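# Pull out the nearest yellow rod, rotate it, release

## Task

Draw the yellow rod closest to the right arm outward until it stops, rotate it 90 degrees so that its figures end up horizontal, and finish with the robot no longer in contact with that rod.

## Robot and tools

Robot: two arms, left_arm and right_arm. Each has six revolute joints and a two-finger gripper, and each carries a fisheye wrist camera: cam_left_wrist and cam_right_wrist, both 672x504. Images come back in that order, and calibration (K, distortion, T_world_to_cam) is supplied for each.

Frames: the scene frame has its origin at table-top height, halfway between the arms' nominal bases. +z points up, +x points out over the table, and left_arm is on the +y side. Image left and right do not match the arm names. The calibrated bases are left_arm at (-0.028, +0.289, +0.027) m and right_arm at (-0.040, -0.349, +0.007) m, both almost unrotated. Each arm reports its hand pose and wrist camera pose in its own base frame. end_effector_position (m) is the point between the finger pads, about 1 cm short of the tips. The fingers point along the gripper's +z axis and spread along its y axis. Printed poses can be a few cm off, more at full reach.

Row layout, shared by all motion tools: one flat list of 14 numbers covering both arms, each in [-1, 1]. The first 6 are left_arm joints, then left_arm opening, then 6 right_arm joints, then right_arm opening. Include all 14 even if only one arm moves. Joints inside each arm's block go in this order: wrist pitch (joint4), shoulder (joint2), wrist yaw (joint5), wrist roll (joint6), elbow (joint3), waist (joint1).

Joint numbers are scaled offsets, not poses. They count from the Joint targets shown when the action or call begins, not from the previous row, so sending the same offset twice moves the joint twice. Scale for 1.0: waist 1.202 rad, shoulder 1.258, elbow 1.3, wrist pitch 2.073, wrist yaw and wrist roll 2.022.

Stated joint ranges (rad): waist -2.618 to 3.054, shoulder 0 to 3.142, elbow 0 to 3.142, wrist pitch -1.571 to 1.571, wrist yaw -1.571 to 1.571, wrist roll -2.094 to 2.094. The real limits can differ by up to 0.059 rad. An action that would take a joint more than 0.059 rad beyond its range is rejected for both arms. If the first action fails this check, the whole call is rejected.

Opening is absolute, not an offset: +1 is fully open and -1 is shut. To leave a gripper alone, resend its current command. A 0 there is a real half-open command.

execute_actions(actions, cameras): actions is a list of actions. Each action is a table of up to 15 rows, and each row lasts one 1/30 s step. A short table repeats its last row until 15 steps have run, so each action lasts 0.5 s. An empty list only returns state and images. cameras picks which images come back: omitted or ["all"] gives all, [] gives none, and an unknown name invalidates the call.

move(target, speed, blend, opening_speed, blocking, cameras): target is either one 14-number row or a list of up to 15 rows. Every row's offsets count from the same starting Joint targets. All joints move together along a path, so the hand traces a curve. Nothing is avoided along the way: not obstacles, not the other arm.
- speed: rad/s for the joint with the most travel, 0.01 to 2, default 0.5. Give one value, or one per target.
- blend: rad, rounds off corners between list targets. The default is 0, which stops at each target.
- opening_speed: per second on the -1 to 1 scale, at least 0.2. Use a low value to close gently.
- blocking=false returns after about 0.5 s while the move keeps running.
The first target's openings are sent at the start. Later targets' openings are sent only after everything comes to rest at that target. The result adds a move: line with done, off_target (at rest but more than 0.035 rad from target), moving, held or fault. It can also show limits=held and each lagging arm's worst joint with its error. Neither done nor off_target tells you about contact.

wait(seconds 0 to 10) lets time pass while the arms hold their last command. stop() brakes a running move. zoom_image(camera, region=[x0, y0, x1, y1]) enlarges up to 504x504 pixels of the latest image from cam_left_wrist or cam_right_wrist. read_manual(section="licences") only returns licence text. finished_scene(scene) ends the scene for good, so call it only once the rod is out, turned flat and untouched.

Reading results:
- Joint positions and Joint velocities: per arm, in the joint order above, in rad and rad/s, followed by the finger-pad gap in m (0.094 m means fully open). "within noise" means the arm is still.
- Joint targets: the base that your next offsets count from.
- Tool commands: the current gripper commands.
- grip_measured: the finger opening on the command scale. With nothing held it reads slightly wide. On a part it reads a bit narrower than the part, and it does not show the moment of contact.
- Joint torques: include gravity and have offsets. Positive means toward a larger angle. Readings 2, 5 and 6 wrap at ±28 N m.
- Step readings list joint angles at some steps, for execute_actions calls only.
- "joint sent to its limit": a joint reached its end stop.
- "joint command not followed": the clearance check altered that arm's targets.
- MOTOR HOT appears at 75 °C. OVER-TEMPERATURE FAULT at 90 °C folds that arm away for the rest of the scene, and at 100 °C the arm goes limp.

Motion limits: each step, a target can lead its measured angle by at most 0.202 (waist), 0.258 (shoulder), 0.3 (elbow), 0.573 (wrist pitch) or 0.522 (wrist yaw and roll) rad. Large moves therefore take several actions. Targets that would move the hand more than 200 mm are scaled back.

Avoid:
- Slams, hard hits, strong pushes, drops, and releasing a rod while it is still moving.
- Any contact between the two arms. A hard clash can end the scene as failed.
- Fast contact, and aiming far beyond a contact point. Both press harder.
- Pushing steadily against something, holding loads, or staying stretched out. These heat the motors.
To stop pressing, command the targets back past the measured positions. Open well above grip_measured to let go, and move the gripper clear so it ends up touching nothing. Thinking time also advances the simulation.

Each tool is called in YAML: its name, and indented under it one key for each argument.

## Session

execute_actions:
  actions: []

Scene clock: 0.00 s.
left_arm: end_effector_position=(+0.3899, -0.0004, +0.1147) grip_measured=+1.000 end_effector_quat_wxyz=(+0.609, -0.026, +0.793, +0.006) | right_arm: end_effector_position=(+0.3960, -0.0474, +0.1154) grip_measured=+1.000 end_effector_quat_wxyz=(+0.595, +0.094, +0.794, -0.086)
Joint names: [wrist pitch, shoulder, wrist yaw, wrist roll, elbow, waist]
Joint positions: left_arm=[0.911 1.495 -0.08 -0.043 0.322 -0.04 0.094] | right_arm=[0.848 1.518 0.234 0.044 0.38 -0.018 0.094]
Joint velocities: within noise
Joint torques (N m): no reading
Heat: left arm: 41 °C; right arm: 39 °C.
Joint targets: left_arm=[0.899 1.493 -0.081 -0.042 0.324 -0.040] | right_arm=[0.838 1.516 0.234 0.045 0.382 -0.018]
Tool commands: left_gripper/opening=+1.0 right_gripper/opening=+1.0
camera_calibration:
cam_left_wrist: T_world_to_cam=[[0.0221485, -0.980286, 0.196339, -0.0421067], [-0.59358, -0.17092, -0.786415, 0.35714], [0.80447, -0.0991248, -0.585664, -0.125416], [0, 0, 0, 1]] pos_world=[0.313817, 0.00733401, 0.215676]
cam_right_wrist: T_world_to_cam=[[-0.243977, -0.947101, 0.208508, 0.018364], [-0.655381, 0.00254793, -0.755294, 0.379491], [0.714808, -0.320927, -0.621334, -0.108822], [0, 0, 0, 1]] pos_world=[0.330979, -0.0184984, 0.215183]

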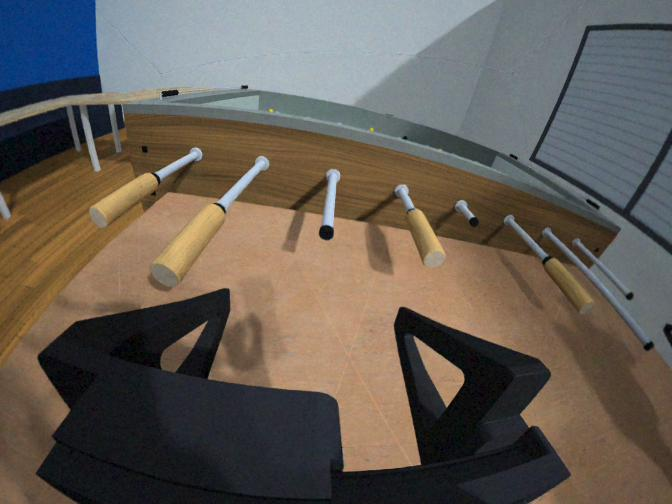

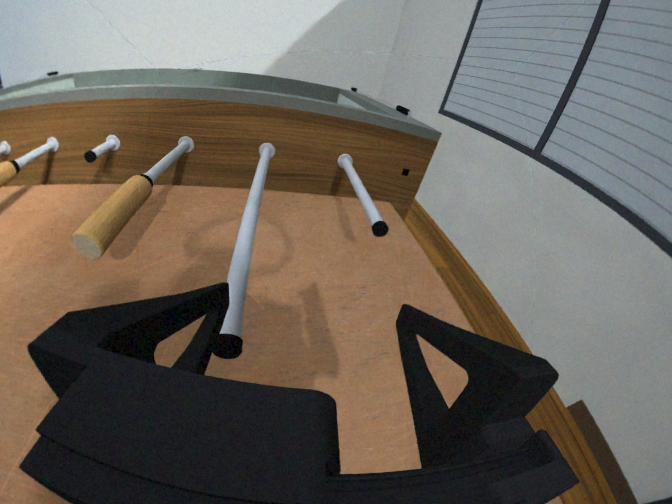

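move:
  target:
    - [0,0,0,0,0,0,1, -0.0666,0.1065,0.008,-0.02,0.36,0.1814,0.0]
    - [0,0,0,0,0,0,1, 0.24,0.4332,0.1864,-0.7992,0.2412,0.461,0.0]
  speed: 1.2
  blend: 0.1
  cameras: ["cam_right_wrist"]

Scene clock: 32.57 s.
left_arm: end_effector_position=(+0.3899, -0.0004, +0.1147) grip_measured=+1.000 end_effector_quat_wxyz=(+0.609, -0.026, +0.793, +0.006) | right_arm: end_effector_position=(+0.4589, +0.1540, +0.1297) grip_measured=+0.002 end_effector_quat_wxyz=(+0.483, -0.481, +0.518, -0.517)
Joint names: [wrist pitch, shoulder, wrist yaw, wrist roll, elbow, waist]
Joint positions: left_arm=[0.911 1.495 -0.08 -0.043 0.322 -0.04 0.094] | right_arm=[1.332 2.043 0.603 -1.568 0.711 0.532 0.047]
Joint velocities: within noise
Joint torques (N m): left_arm=[1.88 -5.75 -0.03 0.02 5.33 -0.03] | right_arm=[1.72 -6.61 0.15 -0.05 3.17 0.43]
Heat: left arm: 41 °C; right arm: 41 °C.
Joint targets: left_arm=[0.899 1.493 -0.081 -0.042 0.324 -0.040] | right_arm=[1.335 2.060 0.611 -1.571 0.696 0.536]
move: done
camera_calibration:
cam_right_wrist: T_world_to_cam=[[-0.036356, 0.178922, 0.983191, -0.147693], [-0.461945, -0.87543, 0.14223, 0.361011], [0.886163, -0.449009, 0.114479, -0.234519], [0, 0, 0, 1]] pos_world=[0.36922, 0.237164, 0.120712]
Images, in order (width x height): cam_right_wrist 672x504.

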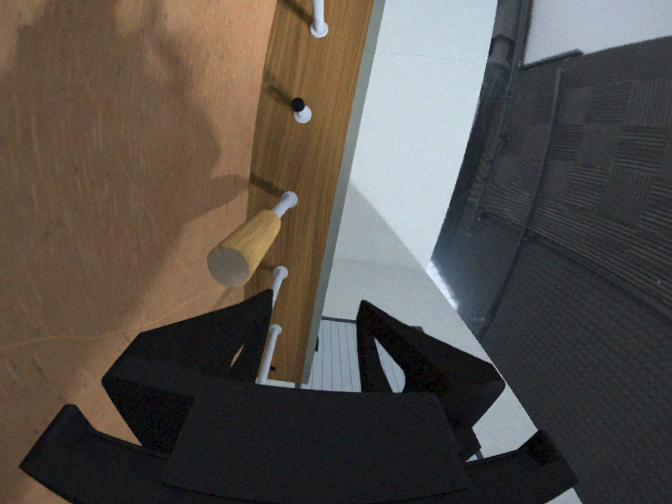

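move:
  target: [0,0,0,0,0,0,1, 0.1105,0.2186,0.003,0,0.0562,-0.0183,0.0]
  speed: 0.8
  cameras: ["cam_right_wrist"]

Scene clock: 65.70 s.
left_arm: end_effector_position=(+0.3899, -0.0004, +0.1147) grip_measured=+1.000 end_effector_quat_wxyz=(+0.609, -0.026, +0.793, +0.006) | right_arm: end_effector_position=(+0.4641, +0.1505, +0.0637) grip_measured=+0.002 end_effector_quat_wxyz=(+0.472, -0.483, +0.523, -0.520)
Joint names: [wrist pitch, shoulder, wrist yaw, wrist roll, elbow, waist]
Joint positions: left_arm=[0.911 1.495 -0.08 -0.043 0.322 -0.04 0.094] | right_arm=[1.551 2.32 0.609 -1.57 0.753 0.522 0.047]
Joint velocities: within noise
Joint torques (N m): left_arm=[1.88 -5.72 -0.03 0.02 5.34 -0.05] | right_arm=[1.69 -7.53 0.13 0 4.26 -0.66]
Heat: left arm: 40 °C; right arm: 44 °C.
Joint targets: left_arm=[0.899 1.493 -0.081 -0.042 0.324 -0.040] | right_arm=[1.554 2.335 0.617 -1.571 0.769 0.514]
joint sent to its limit (right arm) — the wrist pitch, upper limit.
move: done
camera_calibration:
cam_right_wrist: T_world_to_cam=[[-0.0199686, 0.188653, 0.981841, -0.0909842], [-0.474186, -0.866346, 0.156818, 0.373158], [0.880198, -0.462444, 0.106756, -0.227916], [0, 0, 0, 1]] pos_world=[0.37574, 0.23505, 0.0551458]
Images, in order (width x height): cam_right_wrist 672x504.

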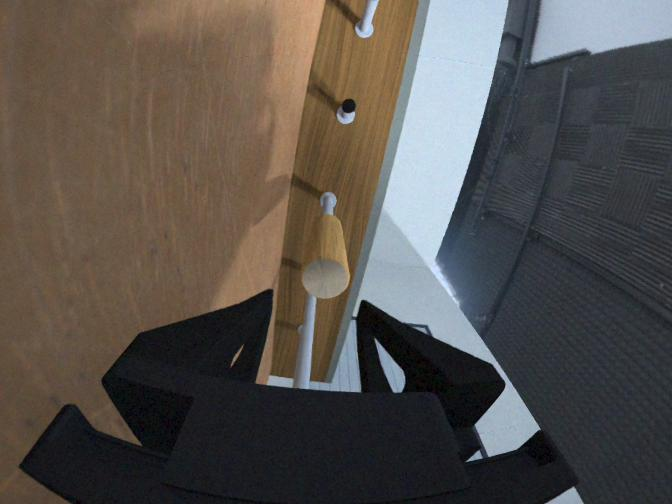

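move:
  target: [0,0,0,0,0,0,1, -0.0941,0.058,-0.0492,0,0.1985,-0.0769,0.0]
  speed: 0.5
  cameras: ["cam_right_wrist"]

Scene clock: 78.07 s.
left_arm: end_effector_position=(+0.3899, -0.0004, +0.1147) grip_measured=+1.000 end_effector_quat_wxyz=(+0.609, -0.026, +0.793, +0.006) | right_arm: end_effector_position=(+0.5311, +0.1434, +0.0725) grip_measured=+0.002 end_effector_quat_wxyz=(+0.476, -0.473, +0.524, -0.525)
Joint names: [wrist pitch, shoulder, wrist yaw, wrist roll, elbow, waist]
Joint positions: left_arm=[0.911 1.495 -0.08 -0.043 0.322 -0.04 0.094] | right_arm=[1.377 2.383 0.526 -1.57 1.009 0.425 0.047]
Joint velocities: within noise
Joint torques (N m): left_arm=[1.89 -5.75 -0.03 0.04 5.31 -0.01] | right_arm=[1.56 -8.1 -0.04 -0.01 5.48 -0.24]
Heat: left arm: 40 °C; right arm: 44 °C.
Joint targets: left_arm=[0.899 1.493 -0.081 -0.042 0.324 -0.040] | right_arm=[1.359 2.408 0.518 -1.571 1.027 0.422]
move: done
camera_calibration:
cam_right_wrist: T_world_to_cam=[[-0.0339314, 0.180006, 0.98308, -0.0883706], [-0.488206, -0.861287, 0.140854, 0.405236], [0.872068, -0.475166, 0.117105, -0.285682], [0, 0, 0, 1]] pos_world=[0.443974, 0.229185, 0.0632508]
Images, in order (width x height): cam_right_wrist 672x504.

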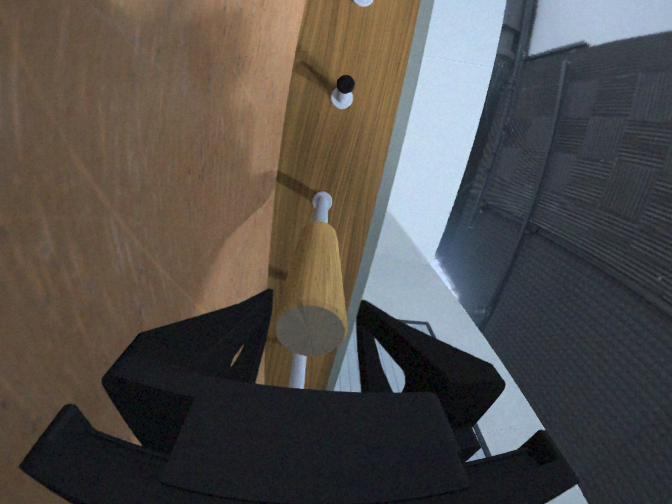

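move:
  target:
    - [0,0,0,0,0,0,1, 0,0,0,0,0,0,-0.6]
    - [0,0,0,0,0,0,1, 0.0482,-0.0668,0.0247,0.3318,-0.1242,0.0408,-0.6]
    - [0,0,0,0,0,0,1, 0.0425,-0.1187,0.044,0.678,-0.2008,0.0732,-0.6]
  speed: 0.7
  blend: 0.05
  opening_speed: 0.8
  cameras: ["cam_right_wrist"]

Scene clock: 103.70 s.
left_arm: end_effector_position=(+0.3899, -0.0004, +0.1147) grip_measured=+1.000 end_effector_quat_wxyz=(+0.609, -0.026, +0.793, +0.006) | right_arm: end_effector_position=(+0.4752, +0.1494, +0.0671) grip_measured=-0.309 end_effector_quat_wxyz=(+0.683, -0.062, +0.719, -0.117)
Joint names: [wrist pitch, shoulder, wrist yaw, wrist roll, elbow, waist]
Joint positions: left_arm=[0.911 1.495 -0.08 -0.043 0.322 -0.04 0.094] | right_arm=[1.452 2.285 0.584 -0.227 0.784 0.501 0.032]
Joint velocities: within noise
Joint torques (N m): left_arm=[1.89 -5.74 -0.03 0.01 5.3 -0.06] | right_arm=[1.63 -10.96 0.31 0.3 2.17 0.83]
Heat: left arm: 40 °C; right arm: 44 °C.
Joint targets: left_arm=[0.899 1.493 -0.081 -0.042 0.324 -0.040] | right_arm=[1.447 2.259 0.607 -0.200 0.766 0.510]
move: done; blend cut to 0 rad at target 1
camera_calibration:
cam_right_wrist: T_world_to_cam=[[-0.107544, -0.900404, 0.421553, 0.148027], [-0.462067, -0.330168, -0.823093, 0.356817], [0.8803, -0.283305, -0.38054, -0.23268], [0, 0, 0, 1]] pos_world=[0.385622, 0.185174, 0.142749]
Images, in order (width x height): cam_right_wrist 672x504.

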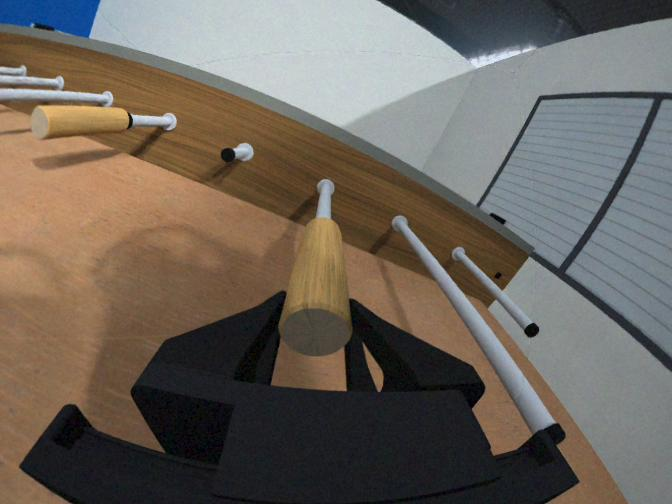

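move:
  target: [0,0,0,0,0,0,1, -0.0241,-0.0541,0.0166,0.1385,-0.0592,0.0291,-0.6]
  speed: 0.4
  cameras: ["cam_right_wrist"]

Scene clock: 111.43 s.
left_arm: end_effector_position=(+0.3899, -0.0004, +0.1147) grip_measured=+1.000 end_effector_quat_wxyz=(+0.609, -0.026, +0.793, +0.006) | right_arm: end_effector_position=(+0.4547, +0.1521, +0.0665) grip_measured=-0.309 end_effector_quat_wxyz=(+0.676, +0.026, +0.736, -0.028)
Joint names: [wrist pitch, shoulder, wrist yaw, wrist roll, elbow, waist]
Joint positions: left_arm=[0.911 1.495 -0.08 -0.043 0.322 -0.04 0.094] | right_arm=[1.409 2.216 0.609 0.051 0.705 0.535 0.032]
Joint velocities: within noise
Joint torques (N m): left_arm=[1.89 -5.74 -0.02 0.01 5.31 -0.06] | right_arm=[1.56 -10.39 0.41 0.37 2.21 0.91]
Heat: left arm: 40 °C; right arm: 43 °C.
Joint targets: left_arm=[0.899 1.493 -0.081 -0.042 0.324 -0.040] | right_arm=[1.397 2.191 0.640 0.080 0.689 0.545]
move: done
camera_calibration:
cam_right_wrist: T_world_to_cam=[[-0.108755, -0.976041, 0.188457, 0.176076], [-0.482906, -0.113835, -0.868241, 0.327304], [0.868892, -0.185432, -0.458956, -0.218536], [0, 0, 0, 1]] pos_world=[0.367091, 0.168592, 0.150698]
Images, in order (width x height): cam_right_wrist 672x504.

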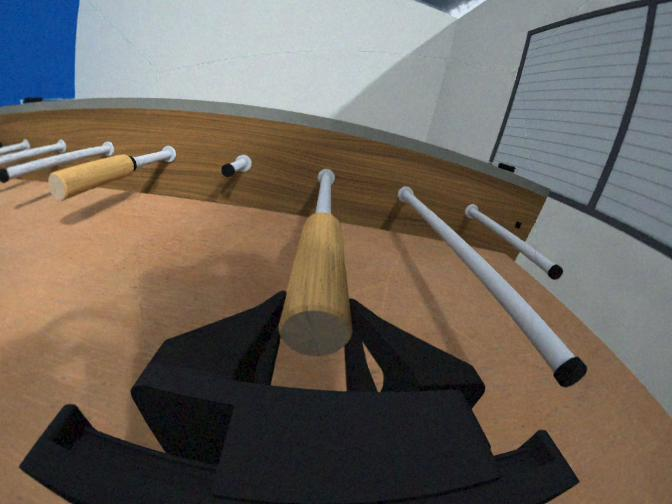

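move:
  target: [0,0,0,0,0,0,1, -0.0058,-0.0338,0.0227,0.0129,-0.0492,0.0349,-0.6]
  speed: 0.3
  cameras: []

Scene clock: 129.73 s.
left_arm: end_effector_position=(+0.3899, -0.0004, +0.1147) grip_measured=+1.000 end_effector_quat_wxyz=(+0.609, -0.026, +0.793, +0.006) | right_arm: end_effector_position=(+0.4390, +0.1538, +0.0664) grip_measured=-0.309 end_effector_quat_wxyz=(+0.669, +0.029, +0.742, -0.027)
Joint names: [wrist pitch, shoulder, wrist yaw, wrist roll, elbow, waist]
Joint positions: left_arm=[0.911 1.495 -0.08 -0.043 0.322 -0.04 0.094] | right_arm=[1.392 2.175 0.641 0.076 0.652 0.566 0.032]
Joint velocities: within noise
Joint torques (N m): left_arm=[1.88 -5.78 -0.02 0.02 5.31 -0.03] | right_arm=[1.58 -9.99 0.59 0.31 1.37 1.91]
Heat: left arm: 40 °C; right arm: 43 °C.
Joint targets: left_arm=[0.899 1.493 -0.081 -0.042 0.324 -0.040] | right_arm=[1.385 2.149 0.686 0.106 0.625 0.587]
move: off_target (right_arm); right_arm: the wrist yaw is farthest, 0.045 rad from its target
No camera images: "cameras" was empty.

move:
  target: [0,0,0,0,0,0,1, -0.0352,-0.0612,0.0069,0.0203,-0.0485,0.0275,-0.6]
  speed: 0.3
  cameras: ["cam_right_wrist"]

Scene clock: 139.97 s.
left_arm: end_effector_position=(+0.3899, -0.0004, +0.1147) grip_measured=+1.000 end_effector_quat_wxyz=(+0.609, -0.026, +0.793, +0.006) | right_arm: end_effector_position=(+0.4362, +0.1527, +0.0670) grip_measured=-0.310 end_effector_quat_wxyz=(+0.652, +0.032, +0.757, -0.024)
Joint names: [wrist pitch, shoulder, wrist yaw, wrist roll, elbow, waist]
Joint positions: left_arm=[0.911 1.495 -0.08 -0.043 0.322 -0.04 0.094] | right_arm=[1.29 2.116 0.637 0.116 0.641 0.566 0.032]
Joint velocities: within noise
Joint torques (N m): left_arm=[1.9 -5.79 -0.03 0.02 5.3 -0.09] | right_arm=[1.87 -11.44 0.8 0.32 -2.25 4.86]
Heat: left arm: 40 °C; right arm: 43 °C.
Joint targets: left_arm=[0.899 1.493 -0.081 -0.042 0.324 -0.040] | right_arm=[1.312 2.072 0.700 0.147 0.562 0.620]
move: off_target (right_arm); right_arm: the elbow is farthest, 0.079 rad from its target
camera_calibration:
cam_right_wrist: T_world_to_cam=[[-0.100779, -0.97883, 0.178145, 0.172221], [-0.53775, -0.097057, -0.837499, 0.338168], [0.837059, -0.1802, -0.516584, -0.185162], [0, 0, 0, 1]] pos_world=[0.354198, 0.168031, 0.156883]
Images, in order (width x height): cam_right_wrist 672x504.

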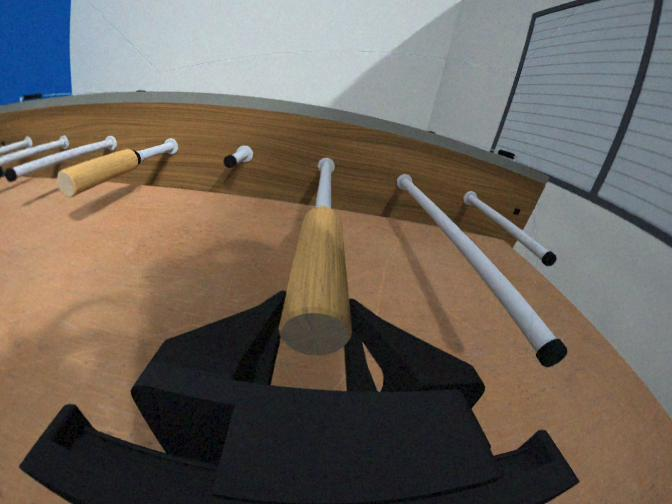

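move:
  target:
    - [0,0,0,0,0,0,1, -0.008,0.026,-0.0247,0,0.0408,-0.0374,-0.6]
    - [0,0,0,0,0,0,1, -0.008,0.026,-0.0247,0,0.0408,-0.0374,0.3]
    - [0,0,0,0,0,0,1, -0.3145,-0.3776,-0.0247,0,0.135,-0.0374,0.3]
    - [0,0,0,0,0,0,1, -0.5847,-0.1367,-0.0247,-0.0727,0.7985,-0.0374,0.3]
  speed: 1.0
  blend: [0,0,0.1,0]
  opening_speed: 2
  cameras: ["cam_right_wrist"]

zoom_image:
  camera: "cam_right_wrist"
  region: [180, 100, 460, 300]

Scene clock: 161.73 s.
left_arm: end_effector_position=(+0.3899, -0.0004, +0.1147) grip_measured=+1.000 end_effector_quat_wxyz=(+0.609, -0.026, +0.793, +0.006) | right_arm: end_effector_position=(+0.5303, +0.2121, +0.3136) grip_measured=+0.298 end_effector_quat_wxyz=(+0.650, -0.007, +0.758, -0.062)
Joint names: [wrist pitch, shoulder, wrist yaw, wrist roll, elbow, waist]
Joint positions: left_arm=[0.911 1.495 -0.08 -0.043 0.322 -0.04 0.094] | right_arm=[0.12 1.881 0.645 0.008 1.573 0.568 0.061]
Joint velocities: within noise
Joint torques (N m): left_arm=[1.9 -5.75 -0.03 0.01 5.3 -0.03] | right_arm=[1.46 -7.98 0.17 -0.11 9.36 0.7]
Heat: left arm: 40 °C; right arm: 44 °C.
Joint targets: left_arm=[0.899 1.493 -0.081 -0.042 0.324 -0.040] | right_arm=[0.100 1.900 0.650 0.000 1.600 0.575]
move: done
camera_calibration:
cam_right_wrist: T_world_to_cam=[[-0.0895861, -0.954548, 0.284276, 0.151542], [-0.54435, -0.192096, -0.816568, 0.618169], [0.834061, -0.227899, -0.502399, -0.118594], [0, 0, 0, 1]] pos_world=[0.448991, 0.236375, 0.402116]
Images, in order (width x height): cam_right_wrist 672x504.

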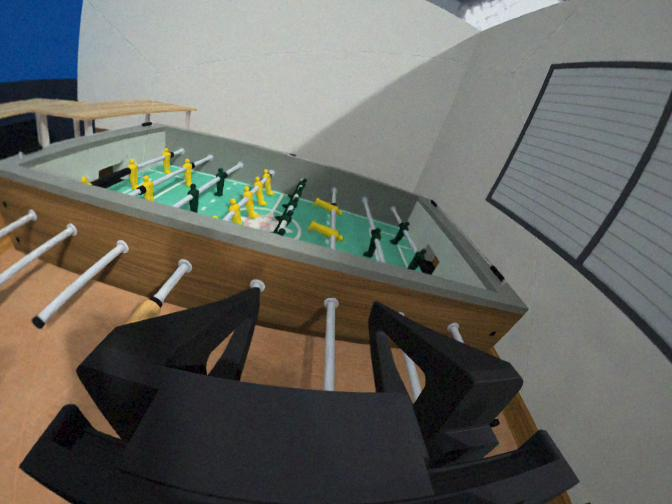

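Scaled by 1.800 from the camera's 672x504 image, which has a finer 960x720 frame.

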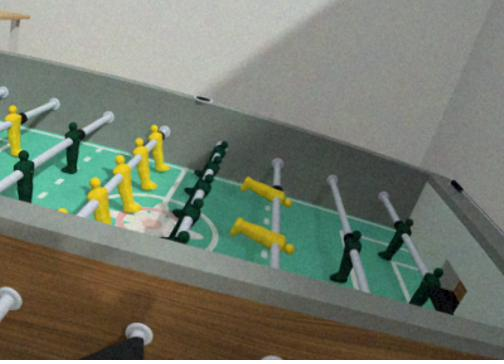

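finished_scene:
  scene: 2

The scene is finished: the task was done.


## Next scene

The same job, from a new start.

execute_actions:
  actions: []

Scene clock: 0.00 s.
left_arm: end_effector_position=(+0.4127, +0.0165, +0.1264) grip_measured=+1.000 end_effector_quat_wxyz=(+0.618, -0.002, +0.786, +0.007) | right_arm: end_effector_position=(+0.3903, -0.0463, +0.1052) grip_measured=+1.000 end_effector_quat_wxyz=(+0.587, +0.098, +0.798, -0.097)
Joint names: [wrist pitch, shoulder, wrist yaw, wrist roll, elbow, waist]
Joint positions: left_arm=[0.901 1.55 0.039 0.018 0.411 0.054 0.094] | right_arm=[0.871 1.537 0.276 0.046 0.357 0.003 0.094]
Joint velocities: within noise
Joint torques (N m): no reading
Heat: left arm: 39 °C; right arm: 37 °C.
Joint targets: left_arm=[0.890 1.548 0.039 0.020 0.413 0.054] | right_arm=[0.861 1.535 0.277 0.048 0.359 0.003]
Tool commands: left_gripper/opening=+1.0 right_gripper/opening=+1.0
camera_calibration:
cam_left_wrist: T_world_to_cam=[[-0.0177715, -0.985886, 0.166469, -0.00802584], [-0.580773, -0.125349, -0.804357, 0.379017], [0.813871, -0.110976, -0.570349, -0.140832], [0, 0, 0, 1]] pos_world=[0.334599, 0.0239679, 0.225878]
cam_right_wrist: T_world_to_cam=[[-0.258995, -0.939858, 0.222685, 0.0248201], [-0.669392, 0.00845401, -0.742861, 0.372449], [0.696301, -0.341461, -0.631323, -0.10339], [0, 0, 0, 1]] pos_world=[0.327733, -0.0151249, 0.205878]

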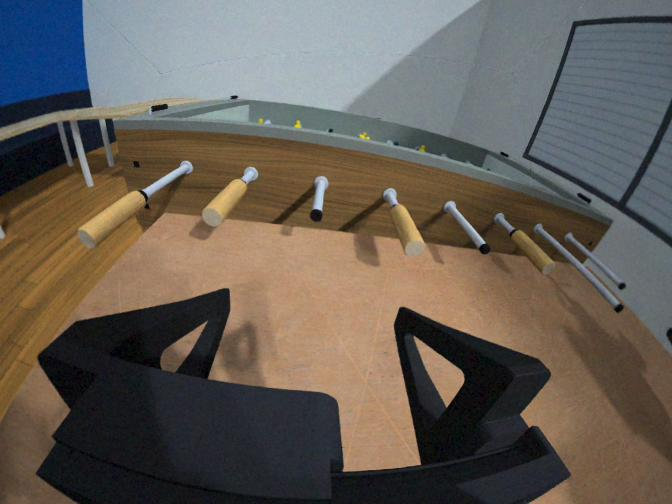

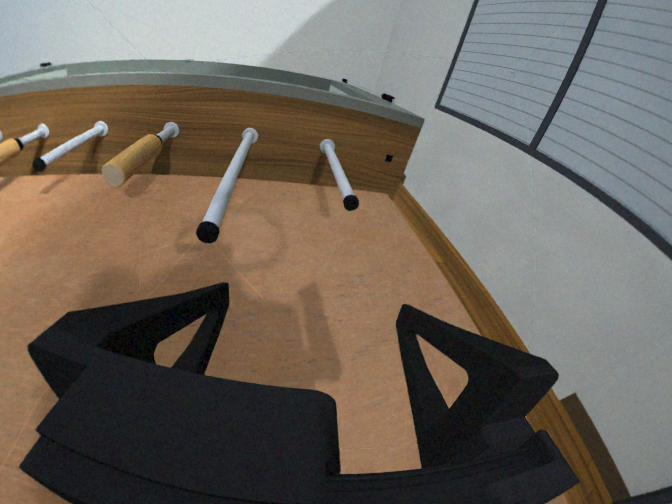

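move:
  target:
    - [0,0,0,0,0,0,1, -0.0777,0.0914,0.0114,-0.0237,0.3777,0.1639,0.0]
    - [0,0,0,0,0,0,1, 0.1291,0.5843,0.1261,-0.8007,0.6023,0.3735,0.0]
    - [0,0,0,0,0,0,1, 0.1798,0.7615,0.1123,-0.8007,0.69,0.3498,0.0]
  speed: [1.2,1.2,0.7]
  blend: [0.1,0.05,0]
  cameras: ["cam_right_wrist"]

Scene clock: 42.10 s.
left_arm: end_effector_position=(+0.4127, +0.0165, +0.1264) grip_measured=+1.000 end_effector_quat_wxyz=(+0.618, -0.002, +0.786, +0.007) | right_arm: end_effector_position=(+0.5718, +0.1676, +0.0652) grip_measured=+0.003 end_effector_quat_wxyz=(+0.475, -0.484, +0.521, -0.518)
Joint names: [wrist pitch, shoulder, wrist yaw, wrist roll, elbow, waist]
Joint positions: left_arm=[0.901 1.55 0.039 0.018 0.411 0.054 0.094] | right_arm=[1.231 2.48 0.511 -1.57 1.236 0.43 0.047]
Joint velocities: within noise
Joint torques (N m): left_arm=[1.86 -6.78 -0.01 0.01 5.63 -0.02] | right_arm=[1.68 -10.39 -0.03 0 6.28 -0.55]
Heat: left arm: 39 °C; right arm: 40 °C.
Joint targets: left_arm=[0.890 1.548 0.039 0.020 0.413 0.054] | right_arm=[1.234 2.493 0.504 -1.571 1.256 0.424]
move: done
camera_calibration:
cam_right_wrist: T_world_to_cam=[[-0.0231751, 0.186279, 0.982223, -0.0912781], [-0.468877, -0.869755, 0.153886, 0.436523], [0.882959, -0.456976, 0.107499, -0.317517], [0, 0, 0, 1]] pos_world=[0.482915, 0.251574, 0.0566131]
Images, in order (width x height): cam_right_wrist 672x504.

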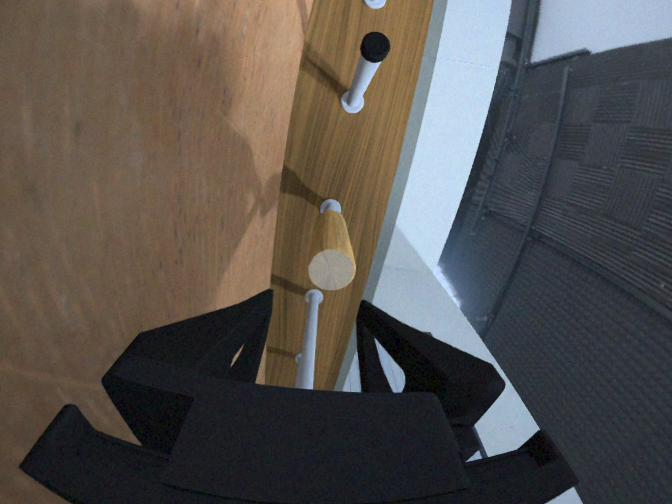

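move:
  target: [0,0,0,0,0,0,1, -0.1102,0.1053,-0.031,0,0.2669,-0.0479,0.0]
  speed: 0.5
  cameras: ["cam_right_wrist"]

Scene clock: 60.63 s.
left_arm: end_effector_position=(+0.4127, +0.0165, +0.1264) grip_measured=+1.000 end_effector_quat_wxyz=(+0.618, -0.002, +0.786, +0.007) | right_arm: end_effector_position=(+0.6212, +0.1736, +0.0800) grip_measured=+0.001 end_effector_quat_wxyz=(+0.474, -0.463, +0.523, -0.535)
Joint names: [wrist pitch, shoulder, wrist yaw, wrist roll, elbow, waist]
Joint positions: left_arm=[0.901 1.55 0.039 0.018 0.411 0.054 0.094] | right_arm=[1.092 2.581 0.534 -1.584 1.517 0.412 0.047]
Joint velocities: within noise
Joint torques (N m): left_arm=[1.86 -6.8 0 0.02 5.61 -0.03] | right_arm=[0.92 -9.29 -0.98 0.15 12.18 -3.99]
Heat: left arm: 39 °C; right arm: 41 °C.
Joint targets: left_arm=[0.890 1.548 0.039 0.020 0.413 0.054] | right_arm=[1.006 2.625 0.442 -1.571 1.603 0.366]
move: off_target (right_arm); right_arm: the wrist yaw is farthest, 0.092 rad from its target
camera_calibration:
cam_right_wrist: T_world_to_cam=[[-0.0504449, 0.184452, 0.981546, -0.0884606], [-0.509163, -0.850236, 0.133609, 0.485878], [0.859191, -0.493027, 0.136806, -0.341304], [0, 0, 0, 1]] pos_world=[0.536173, 0.261156, 0.0686032]
Images, in order (width x height): cam_right_wrist 672x504.

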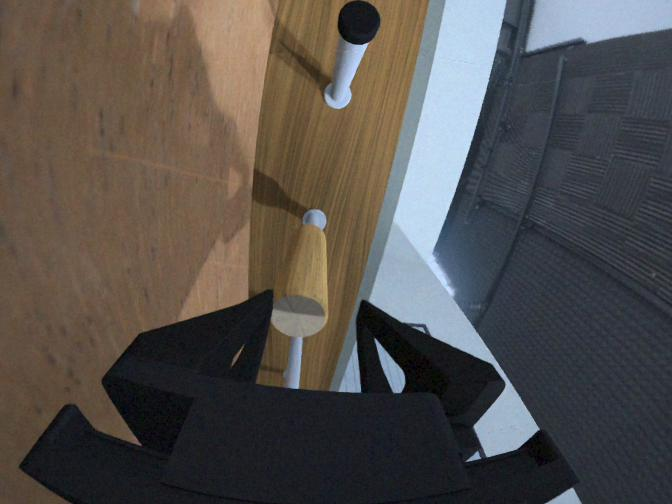

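move:
  target: [0,0,0,0,0,0,1, 0.1085,-0.1375,0.0307,0,-0.2946,0.0591,0.0]
  speed: 0.5
  cameras: ["cam_right_wrist"]

zoom_image:
  camera: "cam_right_wrist"
  region: [220, 160, 420, 320]

Scene clock: 83.27 s.
left_arm: end_effector_position=(+0.4127, +0.0165, +0.1264) grip_measured=+1.000 end_effector_quat_wxyz=(+0.618, -0.002, +0.786, +0.007) | right_arm: end_effector_position=(+0.5719, +0.1718, +0.0657) grip_measured=+0.001 end_effector_quat_wxyz=(+0.476, -0.492, +0.514, -0.517)
Joint names: [wrist pitch, shoulder, wrist yaw, wrist roll, elbow, waist]
Joint positions: left_arm=[0.901 1.55 0.039 0.018 0.411 0.054 0.094] | right_arm=[1.228 2.478 0.495 -1.582 1.237 0.432 0.047]
Joint velocities: within noise
Joint torques (N m): left_arm=[1.87 -6.78 0 0.01 5.6 -0.06] | right_arm=[1.67 -13.52 0.14 0.12 3.52 0.47]
Heat: left arm: 39 °C; right arm: 39 °C.
Joint targets: left_arm=[0.890 1.548 0.039 0.020 0.413 0.054] | right_arm=[1.230 2.452 0.504 -1.571 1.220 0.437]
move: done
camera_calibration:
cam_right_wrist: T_world_to_cam=[[-0.0250213, 0.197917, 0.979899, -0.0934082], [-0.452838, -0.876118, 0.165393, 0.431271], [0.891241, -0.439598, 0.111546, -0.323687], [0, 0, 0, 1]] pos_world=[0.481442, 0.254039, 0.0563077]
Images, in order (width x height): cam_right_wrist 672x504.

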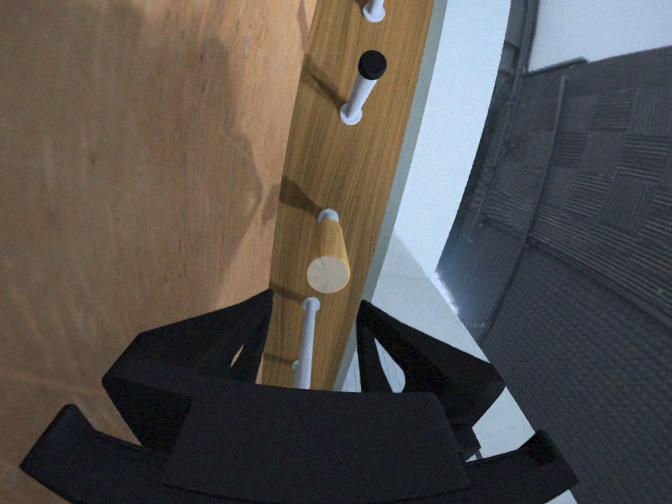

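Scaled by 2.520 from the camera's 672x504 image, which has a finer 960x720 frame.

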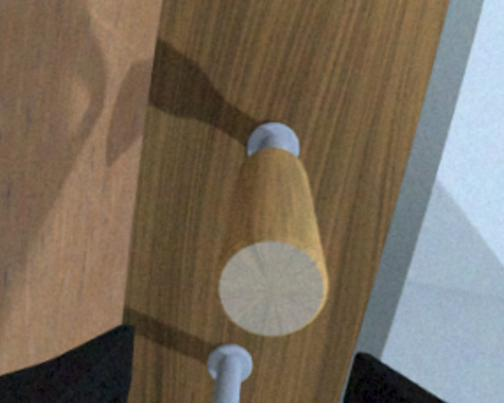

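move:
  target: [0,0,0,0,0,0,1, -0.0528,0.0798,-0.0138,0,0.1508,-0.0333,0.3]
  speed: 0.5
  cameras: ["cam_right_wrist"]

Scene clock: 106.47 s.
left_arm: end_effector_position=(+0.4127, +0.0165, +0.1264) grip_measured=+1.000 end_effector_quat_wxyz=(+0.618, -0.002, +0.786, +0.007) | right_arm: end_effector_position=(+0.6052, +0.1674, +0.0765) grip_measured=+0.298 end_effector_quat_wxyz=(+0.478, -0.479, +0.517, -0.524)
Joint names: [wrist pitch, shoulder, wrist yaw, wrist roll, elbow, waist]
Joint positions: left_arm=[0.901 1.55 0.039 0.018 0.411 0.054 0.094] | right_arm=[1.138 2.527 0.484 -1.582 1.397 0.401 0.061]
Joint velocities: within noise
Joint torques (N m): left_arm=[1.85 -6.79 -0.01 0.02 5.64 -0.01] | right_arm=[1.52 -10.19 -0.05 0.12 6.75 -0.27]
Heat: left arm: 39 °C; right arm: 44 °C.
Joint targets: left_arm=[0.890 1.548 0.039 0.020 0.413 0.054] | right_arm=[1.121 2.552 0.476 -1.571 1.416 0.397]
move: done
camera_calibration:
cam_right_wrist: T_world_to_cam=[[-0.0401659, 0.190082, 0.980946, -0.0918526], [-0.473869, -0.867936, 0.148781, 0.45337], [0.879679, -0.458864, 0.124935, -0.347289], [0, 0, 0, 1]] pos_world=[0.516651, 0.251597, 0.0660385]
Images, in order (width x height): cam_right_wrist 672x504.

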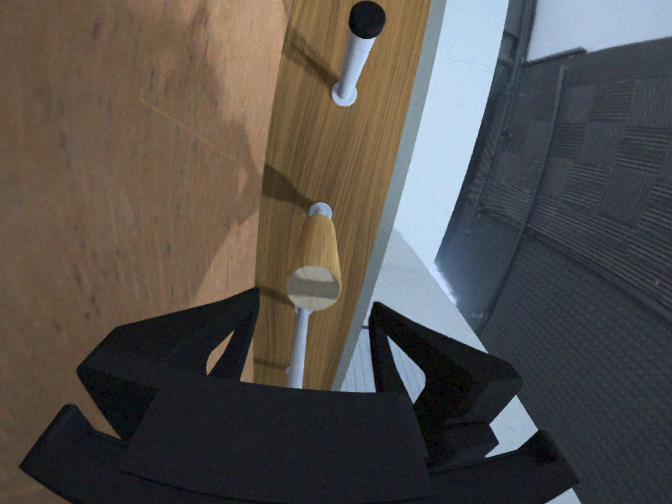

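move:
  target: [0,0,0,0,0,0,1, -0.0545,0.07,-0.0168,0,0.1523,-0.0283,0.3]
  speed: 0.4
  cameras: ["cam_right_wrist"]

Scene clock: 118.43 s.
left_arm: end_effector_position=(+0.4127, +0.0165, +0.1264) grip_measured=+1.000 end_effector_quat_wxyz=(+0.618, -0.002, +0.786, +0.007) | right_arm: end_effector_position=(+0.6411, +0.1651, +0.0752) grip_measured=+0.298 end_effector_quat_wxyz=(+0.477, -0.481, +0.517, -0.523)
Joint names: [wrist pitch, shoulder, wrist yaw, wrist roll, elbow, waist]
Joint positions: left_arm=[0.901 1.55 0.039 0.018 0.411 0.054 0.094] | right_arm=[1.026 2.611 0.45 -1.582 1.589 0.368 0.061]
Joint velocities: within noise
Joint torques (N m): left_arm=[1.86 -6.78 -0.01 0.02 5.64 -0.02] | right_arm=[1.57 -10.76 -0.05 0.13 7.61 -0.39]
Heat: left arm: 39 °C; right arm: 44 °C.
Joint targets: left_arm=[0.890 1.548 0.039 0.020 0.413 0.054] | right_arm=[1.008 2.640 0.442 -1.571 1.614 0.363]
move: done
camera_calibration:
cam_right_wrist: T_world_to_cam=[[-0.0366399, 0.191756, 0.980759, -0.0911791], [-0.472301, -0.868214, 0.152107, 0.467397], [0.880675, -0.457641, 0.122378, -0.380422], [0, 0, 0, 1]] pos_world=[0.55244, 0.249187, 0.0648857]
Images, in order (width x height): cam_right_wrist 672x504.

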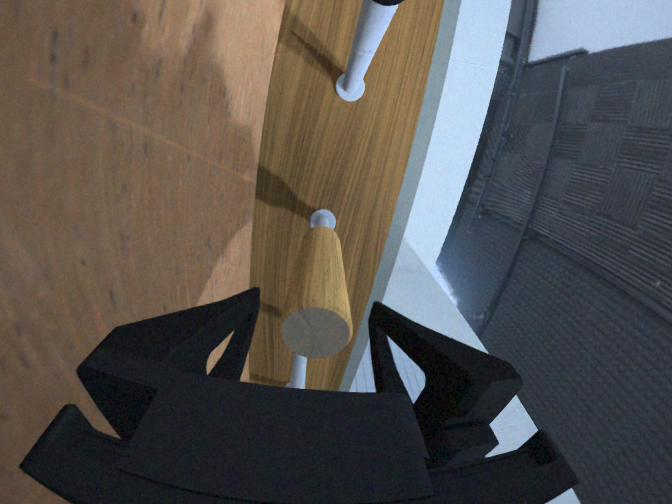

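move:
  target:
    - [0,0,0,0,0,0,1, 0,0,0,0,0,0,-0.6]
    - [0,0,0,0,0,0,1, 0.081,-0.1304,0.0317,0.2329,-0.24,0.0495,-0.6]
    - [0,0,0,0,0,0,1, 0.1457,-0.2011,0.0618,0.4802,-0.4115,0.099,-0.6]
    - [0,0,0,0,0,0,1, 0.178,-0.2607,0.09,0.678,-0.5362,0.146,-0.6]
    - [0,0,0,0,0,0,1, 0.1722,-0.3116,0.1093,0.8081,-0.6092,0.1797,-0.6]
  speed: [0.7,0.7,0.7,0.7,0.4]
  blend: [0,0.05,0.05,0.05,0]
  opening_speed: 0.8
  cameras: ["cam_right_wrist"]

Scene clock: 144.43 s.
left_arm: end_effector_position=(+0.4127, +0.0165, +0.1264) grip_measured=+1.000 end_effector_quat_wxyz=(+0.618, -0.002, +0.786, +0.007) | right_arm: end_effector_position=(+0.4740, +0.1773, +0.0691) grip_measured=-0.310 end_effector_quat_wxyz=(+0.686, +0.027, +0.726, -0.031)
Joint names: [wrist pitch, shoulder, wrist yaw, wrist roll, elbow, waist]
Joint positions: left_arm=[0.901 1.55 0.039 0.018 0.411 0.054 0.094] | right_arm=[1.369 2.278 0.652 0.036 0.839 0.571 0.032]
Joint velocities: within noise
Joint torques (N m): left_arm=[1.86 -6.8 0 0 5.63 -0.05] | right_arm=[1.58 -11.64 0.19 0.27 2.52 0.75]
Heat: left arm: 39 °C; right arm: 45 °C.
Joint targets: left_arm=[0.890 1.548 0.039 0.020 0.413 0.054] | right_arm=[1.365 2.249 0.663 0.063 0.822 0.579]
move: done
camera_calibration:
cam_right_wrist: T_world_to_cam=[[-0.118943, -0.974983, 0.187779, 0.206964], [-0.459906, -0.113511, -0.880683, 0.331672], [0.879966, -0.191111, -0.434899, -0.235325], [0, 0, 0, 1]] pos_world=[0.384232, 0.194462, 0.150892]
Images, in order (width x height): cam_right_wrist 672x504.

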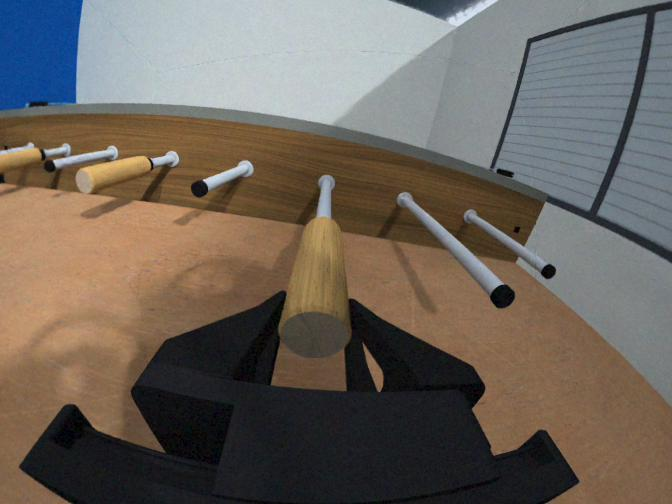

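move:
  target: [0,0,0,0,0,0,1, -0.0072,-0.0429,0.0158,0.0134,-0.0592,0.0283,-0.6]
  speed: 0.3
  cameras: []

Scene clock: 156.87 s.
left_arm: end_effector_position=(+0.4127, +0.0165, +0.1264) grip_measured=+1.000 end_effector_quat_wxyz=(+0.618, -0.002, +0.786, +0.007) | right_arm: end_effector_position=(+0.4608, +0.1803, +0.0697) grip_measured=-0.310 end_effector_quat_wxyz=(+0.677, +0.026, +0.736, -0.024)
Joint names: [wrist pitch, shoulder, wrist yaw, wrist roll, elbow, waist]
Joint positions: left_arm=[0.901 1.55 0.039 0.018 0.411 0.054 0.094] | right_arm=[1.335 2.231 0.662 0.064 0.79 0.594 0.032]
Joint velocities: within noise
Joint torques (N m): left_arm=[1.85 -6.8 0 0.02 5.63 -0.05] | right_arm=[1.75 -11.84 0.44 0.29 0.51 1.74]
Heat: left arm: 39 °C; right arm: 44 °C.
Joint targets: left_arm=[0.890 1.548 0.039 0.020 0.413 0.054] | right_arm=[1.350 2.195 0.695 0.090 0.745 0.613]
move: off_target (right_arm); right_arm: the elbow is farthest, 0.045 rad from its target
No camera images: "cameras" was empty.

move:
  target: [0,0,0,0,0,0,1, -0.0125,-0.0246,0.003,0.0074,-0.0269,0.008,-0.6]
  speed: 0.3
  cameras: []

Scene clock: 165.37 s.
left_arm: end_effector_position=(+0.4127, +0.0165, +0.1264) grip_measured=+1.000 end_effector_quat_wxyz=(+0.618, -0.002, +0.786, +0.007) | right_arm: end_effector_position=(+0.4589, +0.1787, +0.0688) grip_measured=-0.310 end_effector_quat_wxyz=(+0.668, +0.025, +0.743, -0.022)
Joint names: [wrist pitch, shoulder, wrist yaw, wrist roll, elbow, waist]
Joint positions: left_arm=[0.901 1.55 0.039 0.018 0.411 0.054 0.094] | right_arm=[1.296 2.206 0.653 0.081 0.777 0.591 0.032]
Joint velocities: within noise
Joint torques (N m): left_arm=[1.85 -6.76 -0.01 0.03 5.65 -0.05] | right_arm=[1.88 -12.34 0.61 0.2 -1.05 2.85]
Heat: left arm: 39 °C; right arm: 44 °C.
Joint targets: left_arm=[0.890 1.548 0.039 0.020 0.413 0.054] | right_arm=[1.324 2.164 0.701 0.105 0.711 0.623]
move: off_target (right_arm); right_arm: the elbow is farthest, 0.067 rad from its target
No camera images: "cameras" was empty.

move:
  target:
    - [0,0,0,0,0,0,1, -0.0096,-0.0159,0,0.006,-0.0269,0.0067,-0.6]
    - [0,0,0,0,0,0,1, -0.0106,0.0151,-0.0178,0.006,0.0338,-0.0175,-0.6]
    - [0,0,0,0,0,0,1, -0.0106,0.0151,-0.0178,0.006,0.0338,-0.0175,0.3]
    - [0,0,0,0,0,0,1, -0.2846,-0.345,-0.0178,0.006,0.1111,-0.0175,0.3]
    - [0,0,0,0,0,0,1, -0.5904,-0.2099,-0.0178,-0.052,0.6838,-0.0175,0.3]
  speed: [0.3,0.5,1,1,1]
  blend: [0,0,0,0.1,0]
  opening_speed: 2
  cameras: ["cam_right_wrist"]

zoom_image:
  camera: "cam_right_wrist"
  region: [180, 100, 460, 300]

Scene clock: 189.20 s.
left_arm: end_effector_position=(+0.4127, +0.0165, +0.1264) grip_measured=+1.000 end_effector_quat_wxyz=(+0.618, -0.002, +0.786, +0.007) | right_arm: end_effector_position=(+0.5241, +0.2250, +0.3152) grip_measured=+0.298 end_effector_quat_wxyz=(+0.651, -0.013, +0.756, -0.058)
Joint names: [wrist pitch, shoulder, wrist yaw, wrist roll, elbow, waist]
Joint positions: left_arm=[0.901 1.55 0.039 0.018 0.411 0.054 0.094] | right_arm=[0.12 1.881 0.66 0.007 1.577 0.597 0.061]
Joint velocities: within noise
Joint torques (N m): left_arm=[1.85 -6.79 -0.01 0.01 5.64 -0.05] | right_arm=[1.46 -8.14 0.17 -0.07 8.96 0.51]
Heat: left arm: 39 °C; right arm: 44 °C.
Joint targets: left_arm=[0.890 1.548 0.039 0.020 0.413 0.054] | right_arm=[0.100 1.900 0.665 0.000 1.599 0.602]
move: done
camera_calibration:
cam_right_wrist: T_world_to_cam=[[-0.0763149, -0.955142, 0.286147, 0.155461], [-0.538473, -0.202055, -0.818059, 0.61817], [0.83918, -0.216512, -0.498898, -0.116042], [0, 0, 0, 1]] pos_world=[0.442112, 0.248267, 0.403322]
Images, in order (width x height): cam_right_wrist 672x504.

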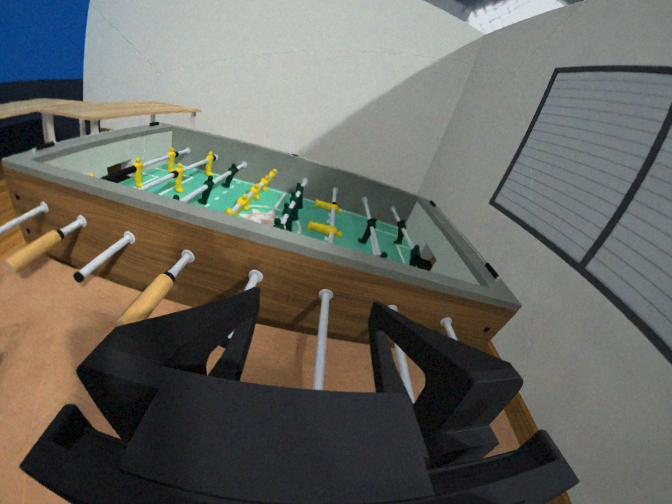

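Scaled by 1.800 from the camera's 672x504 image, which has a finer 960x720 frame.

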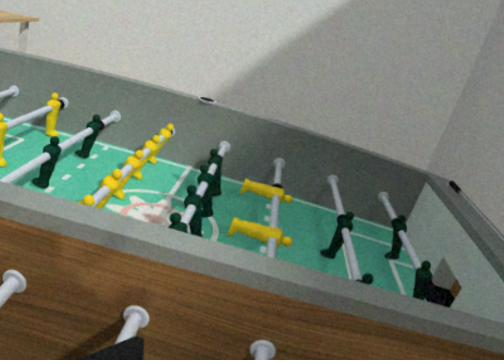

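finished_scene:
  scene: 3

The scene is finished: the task was done.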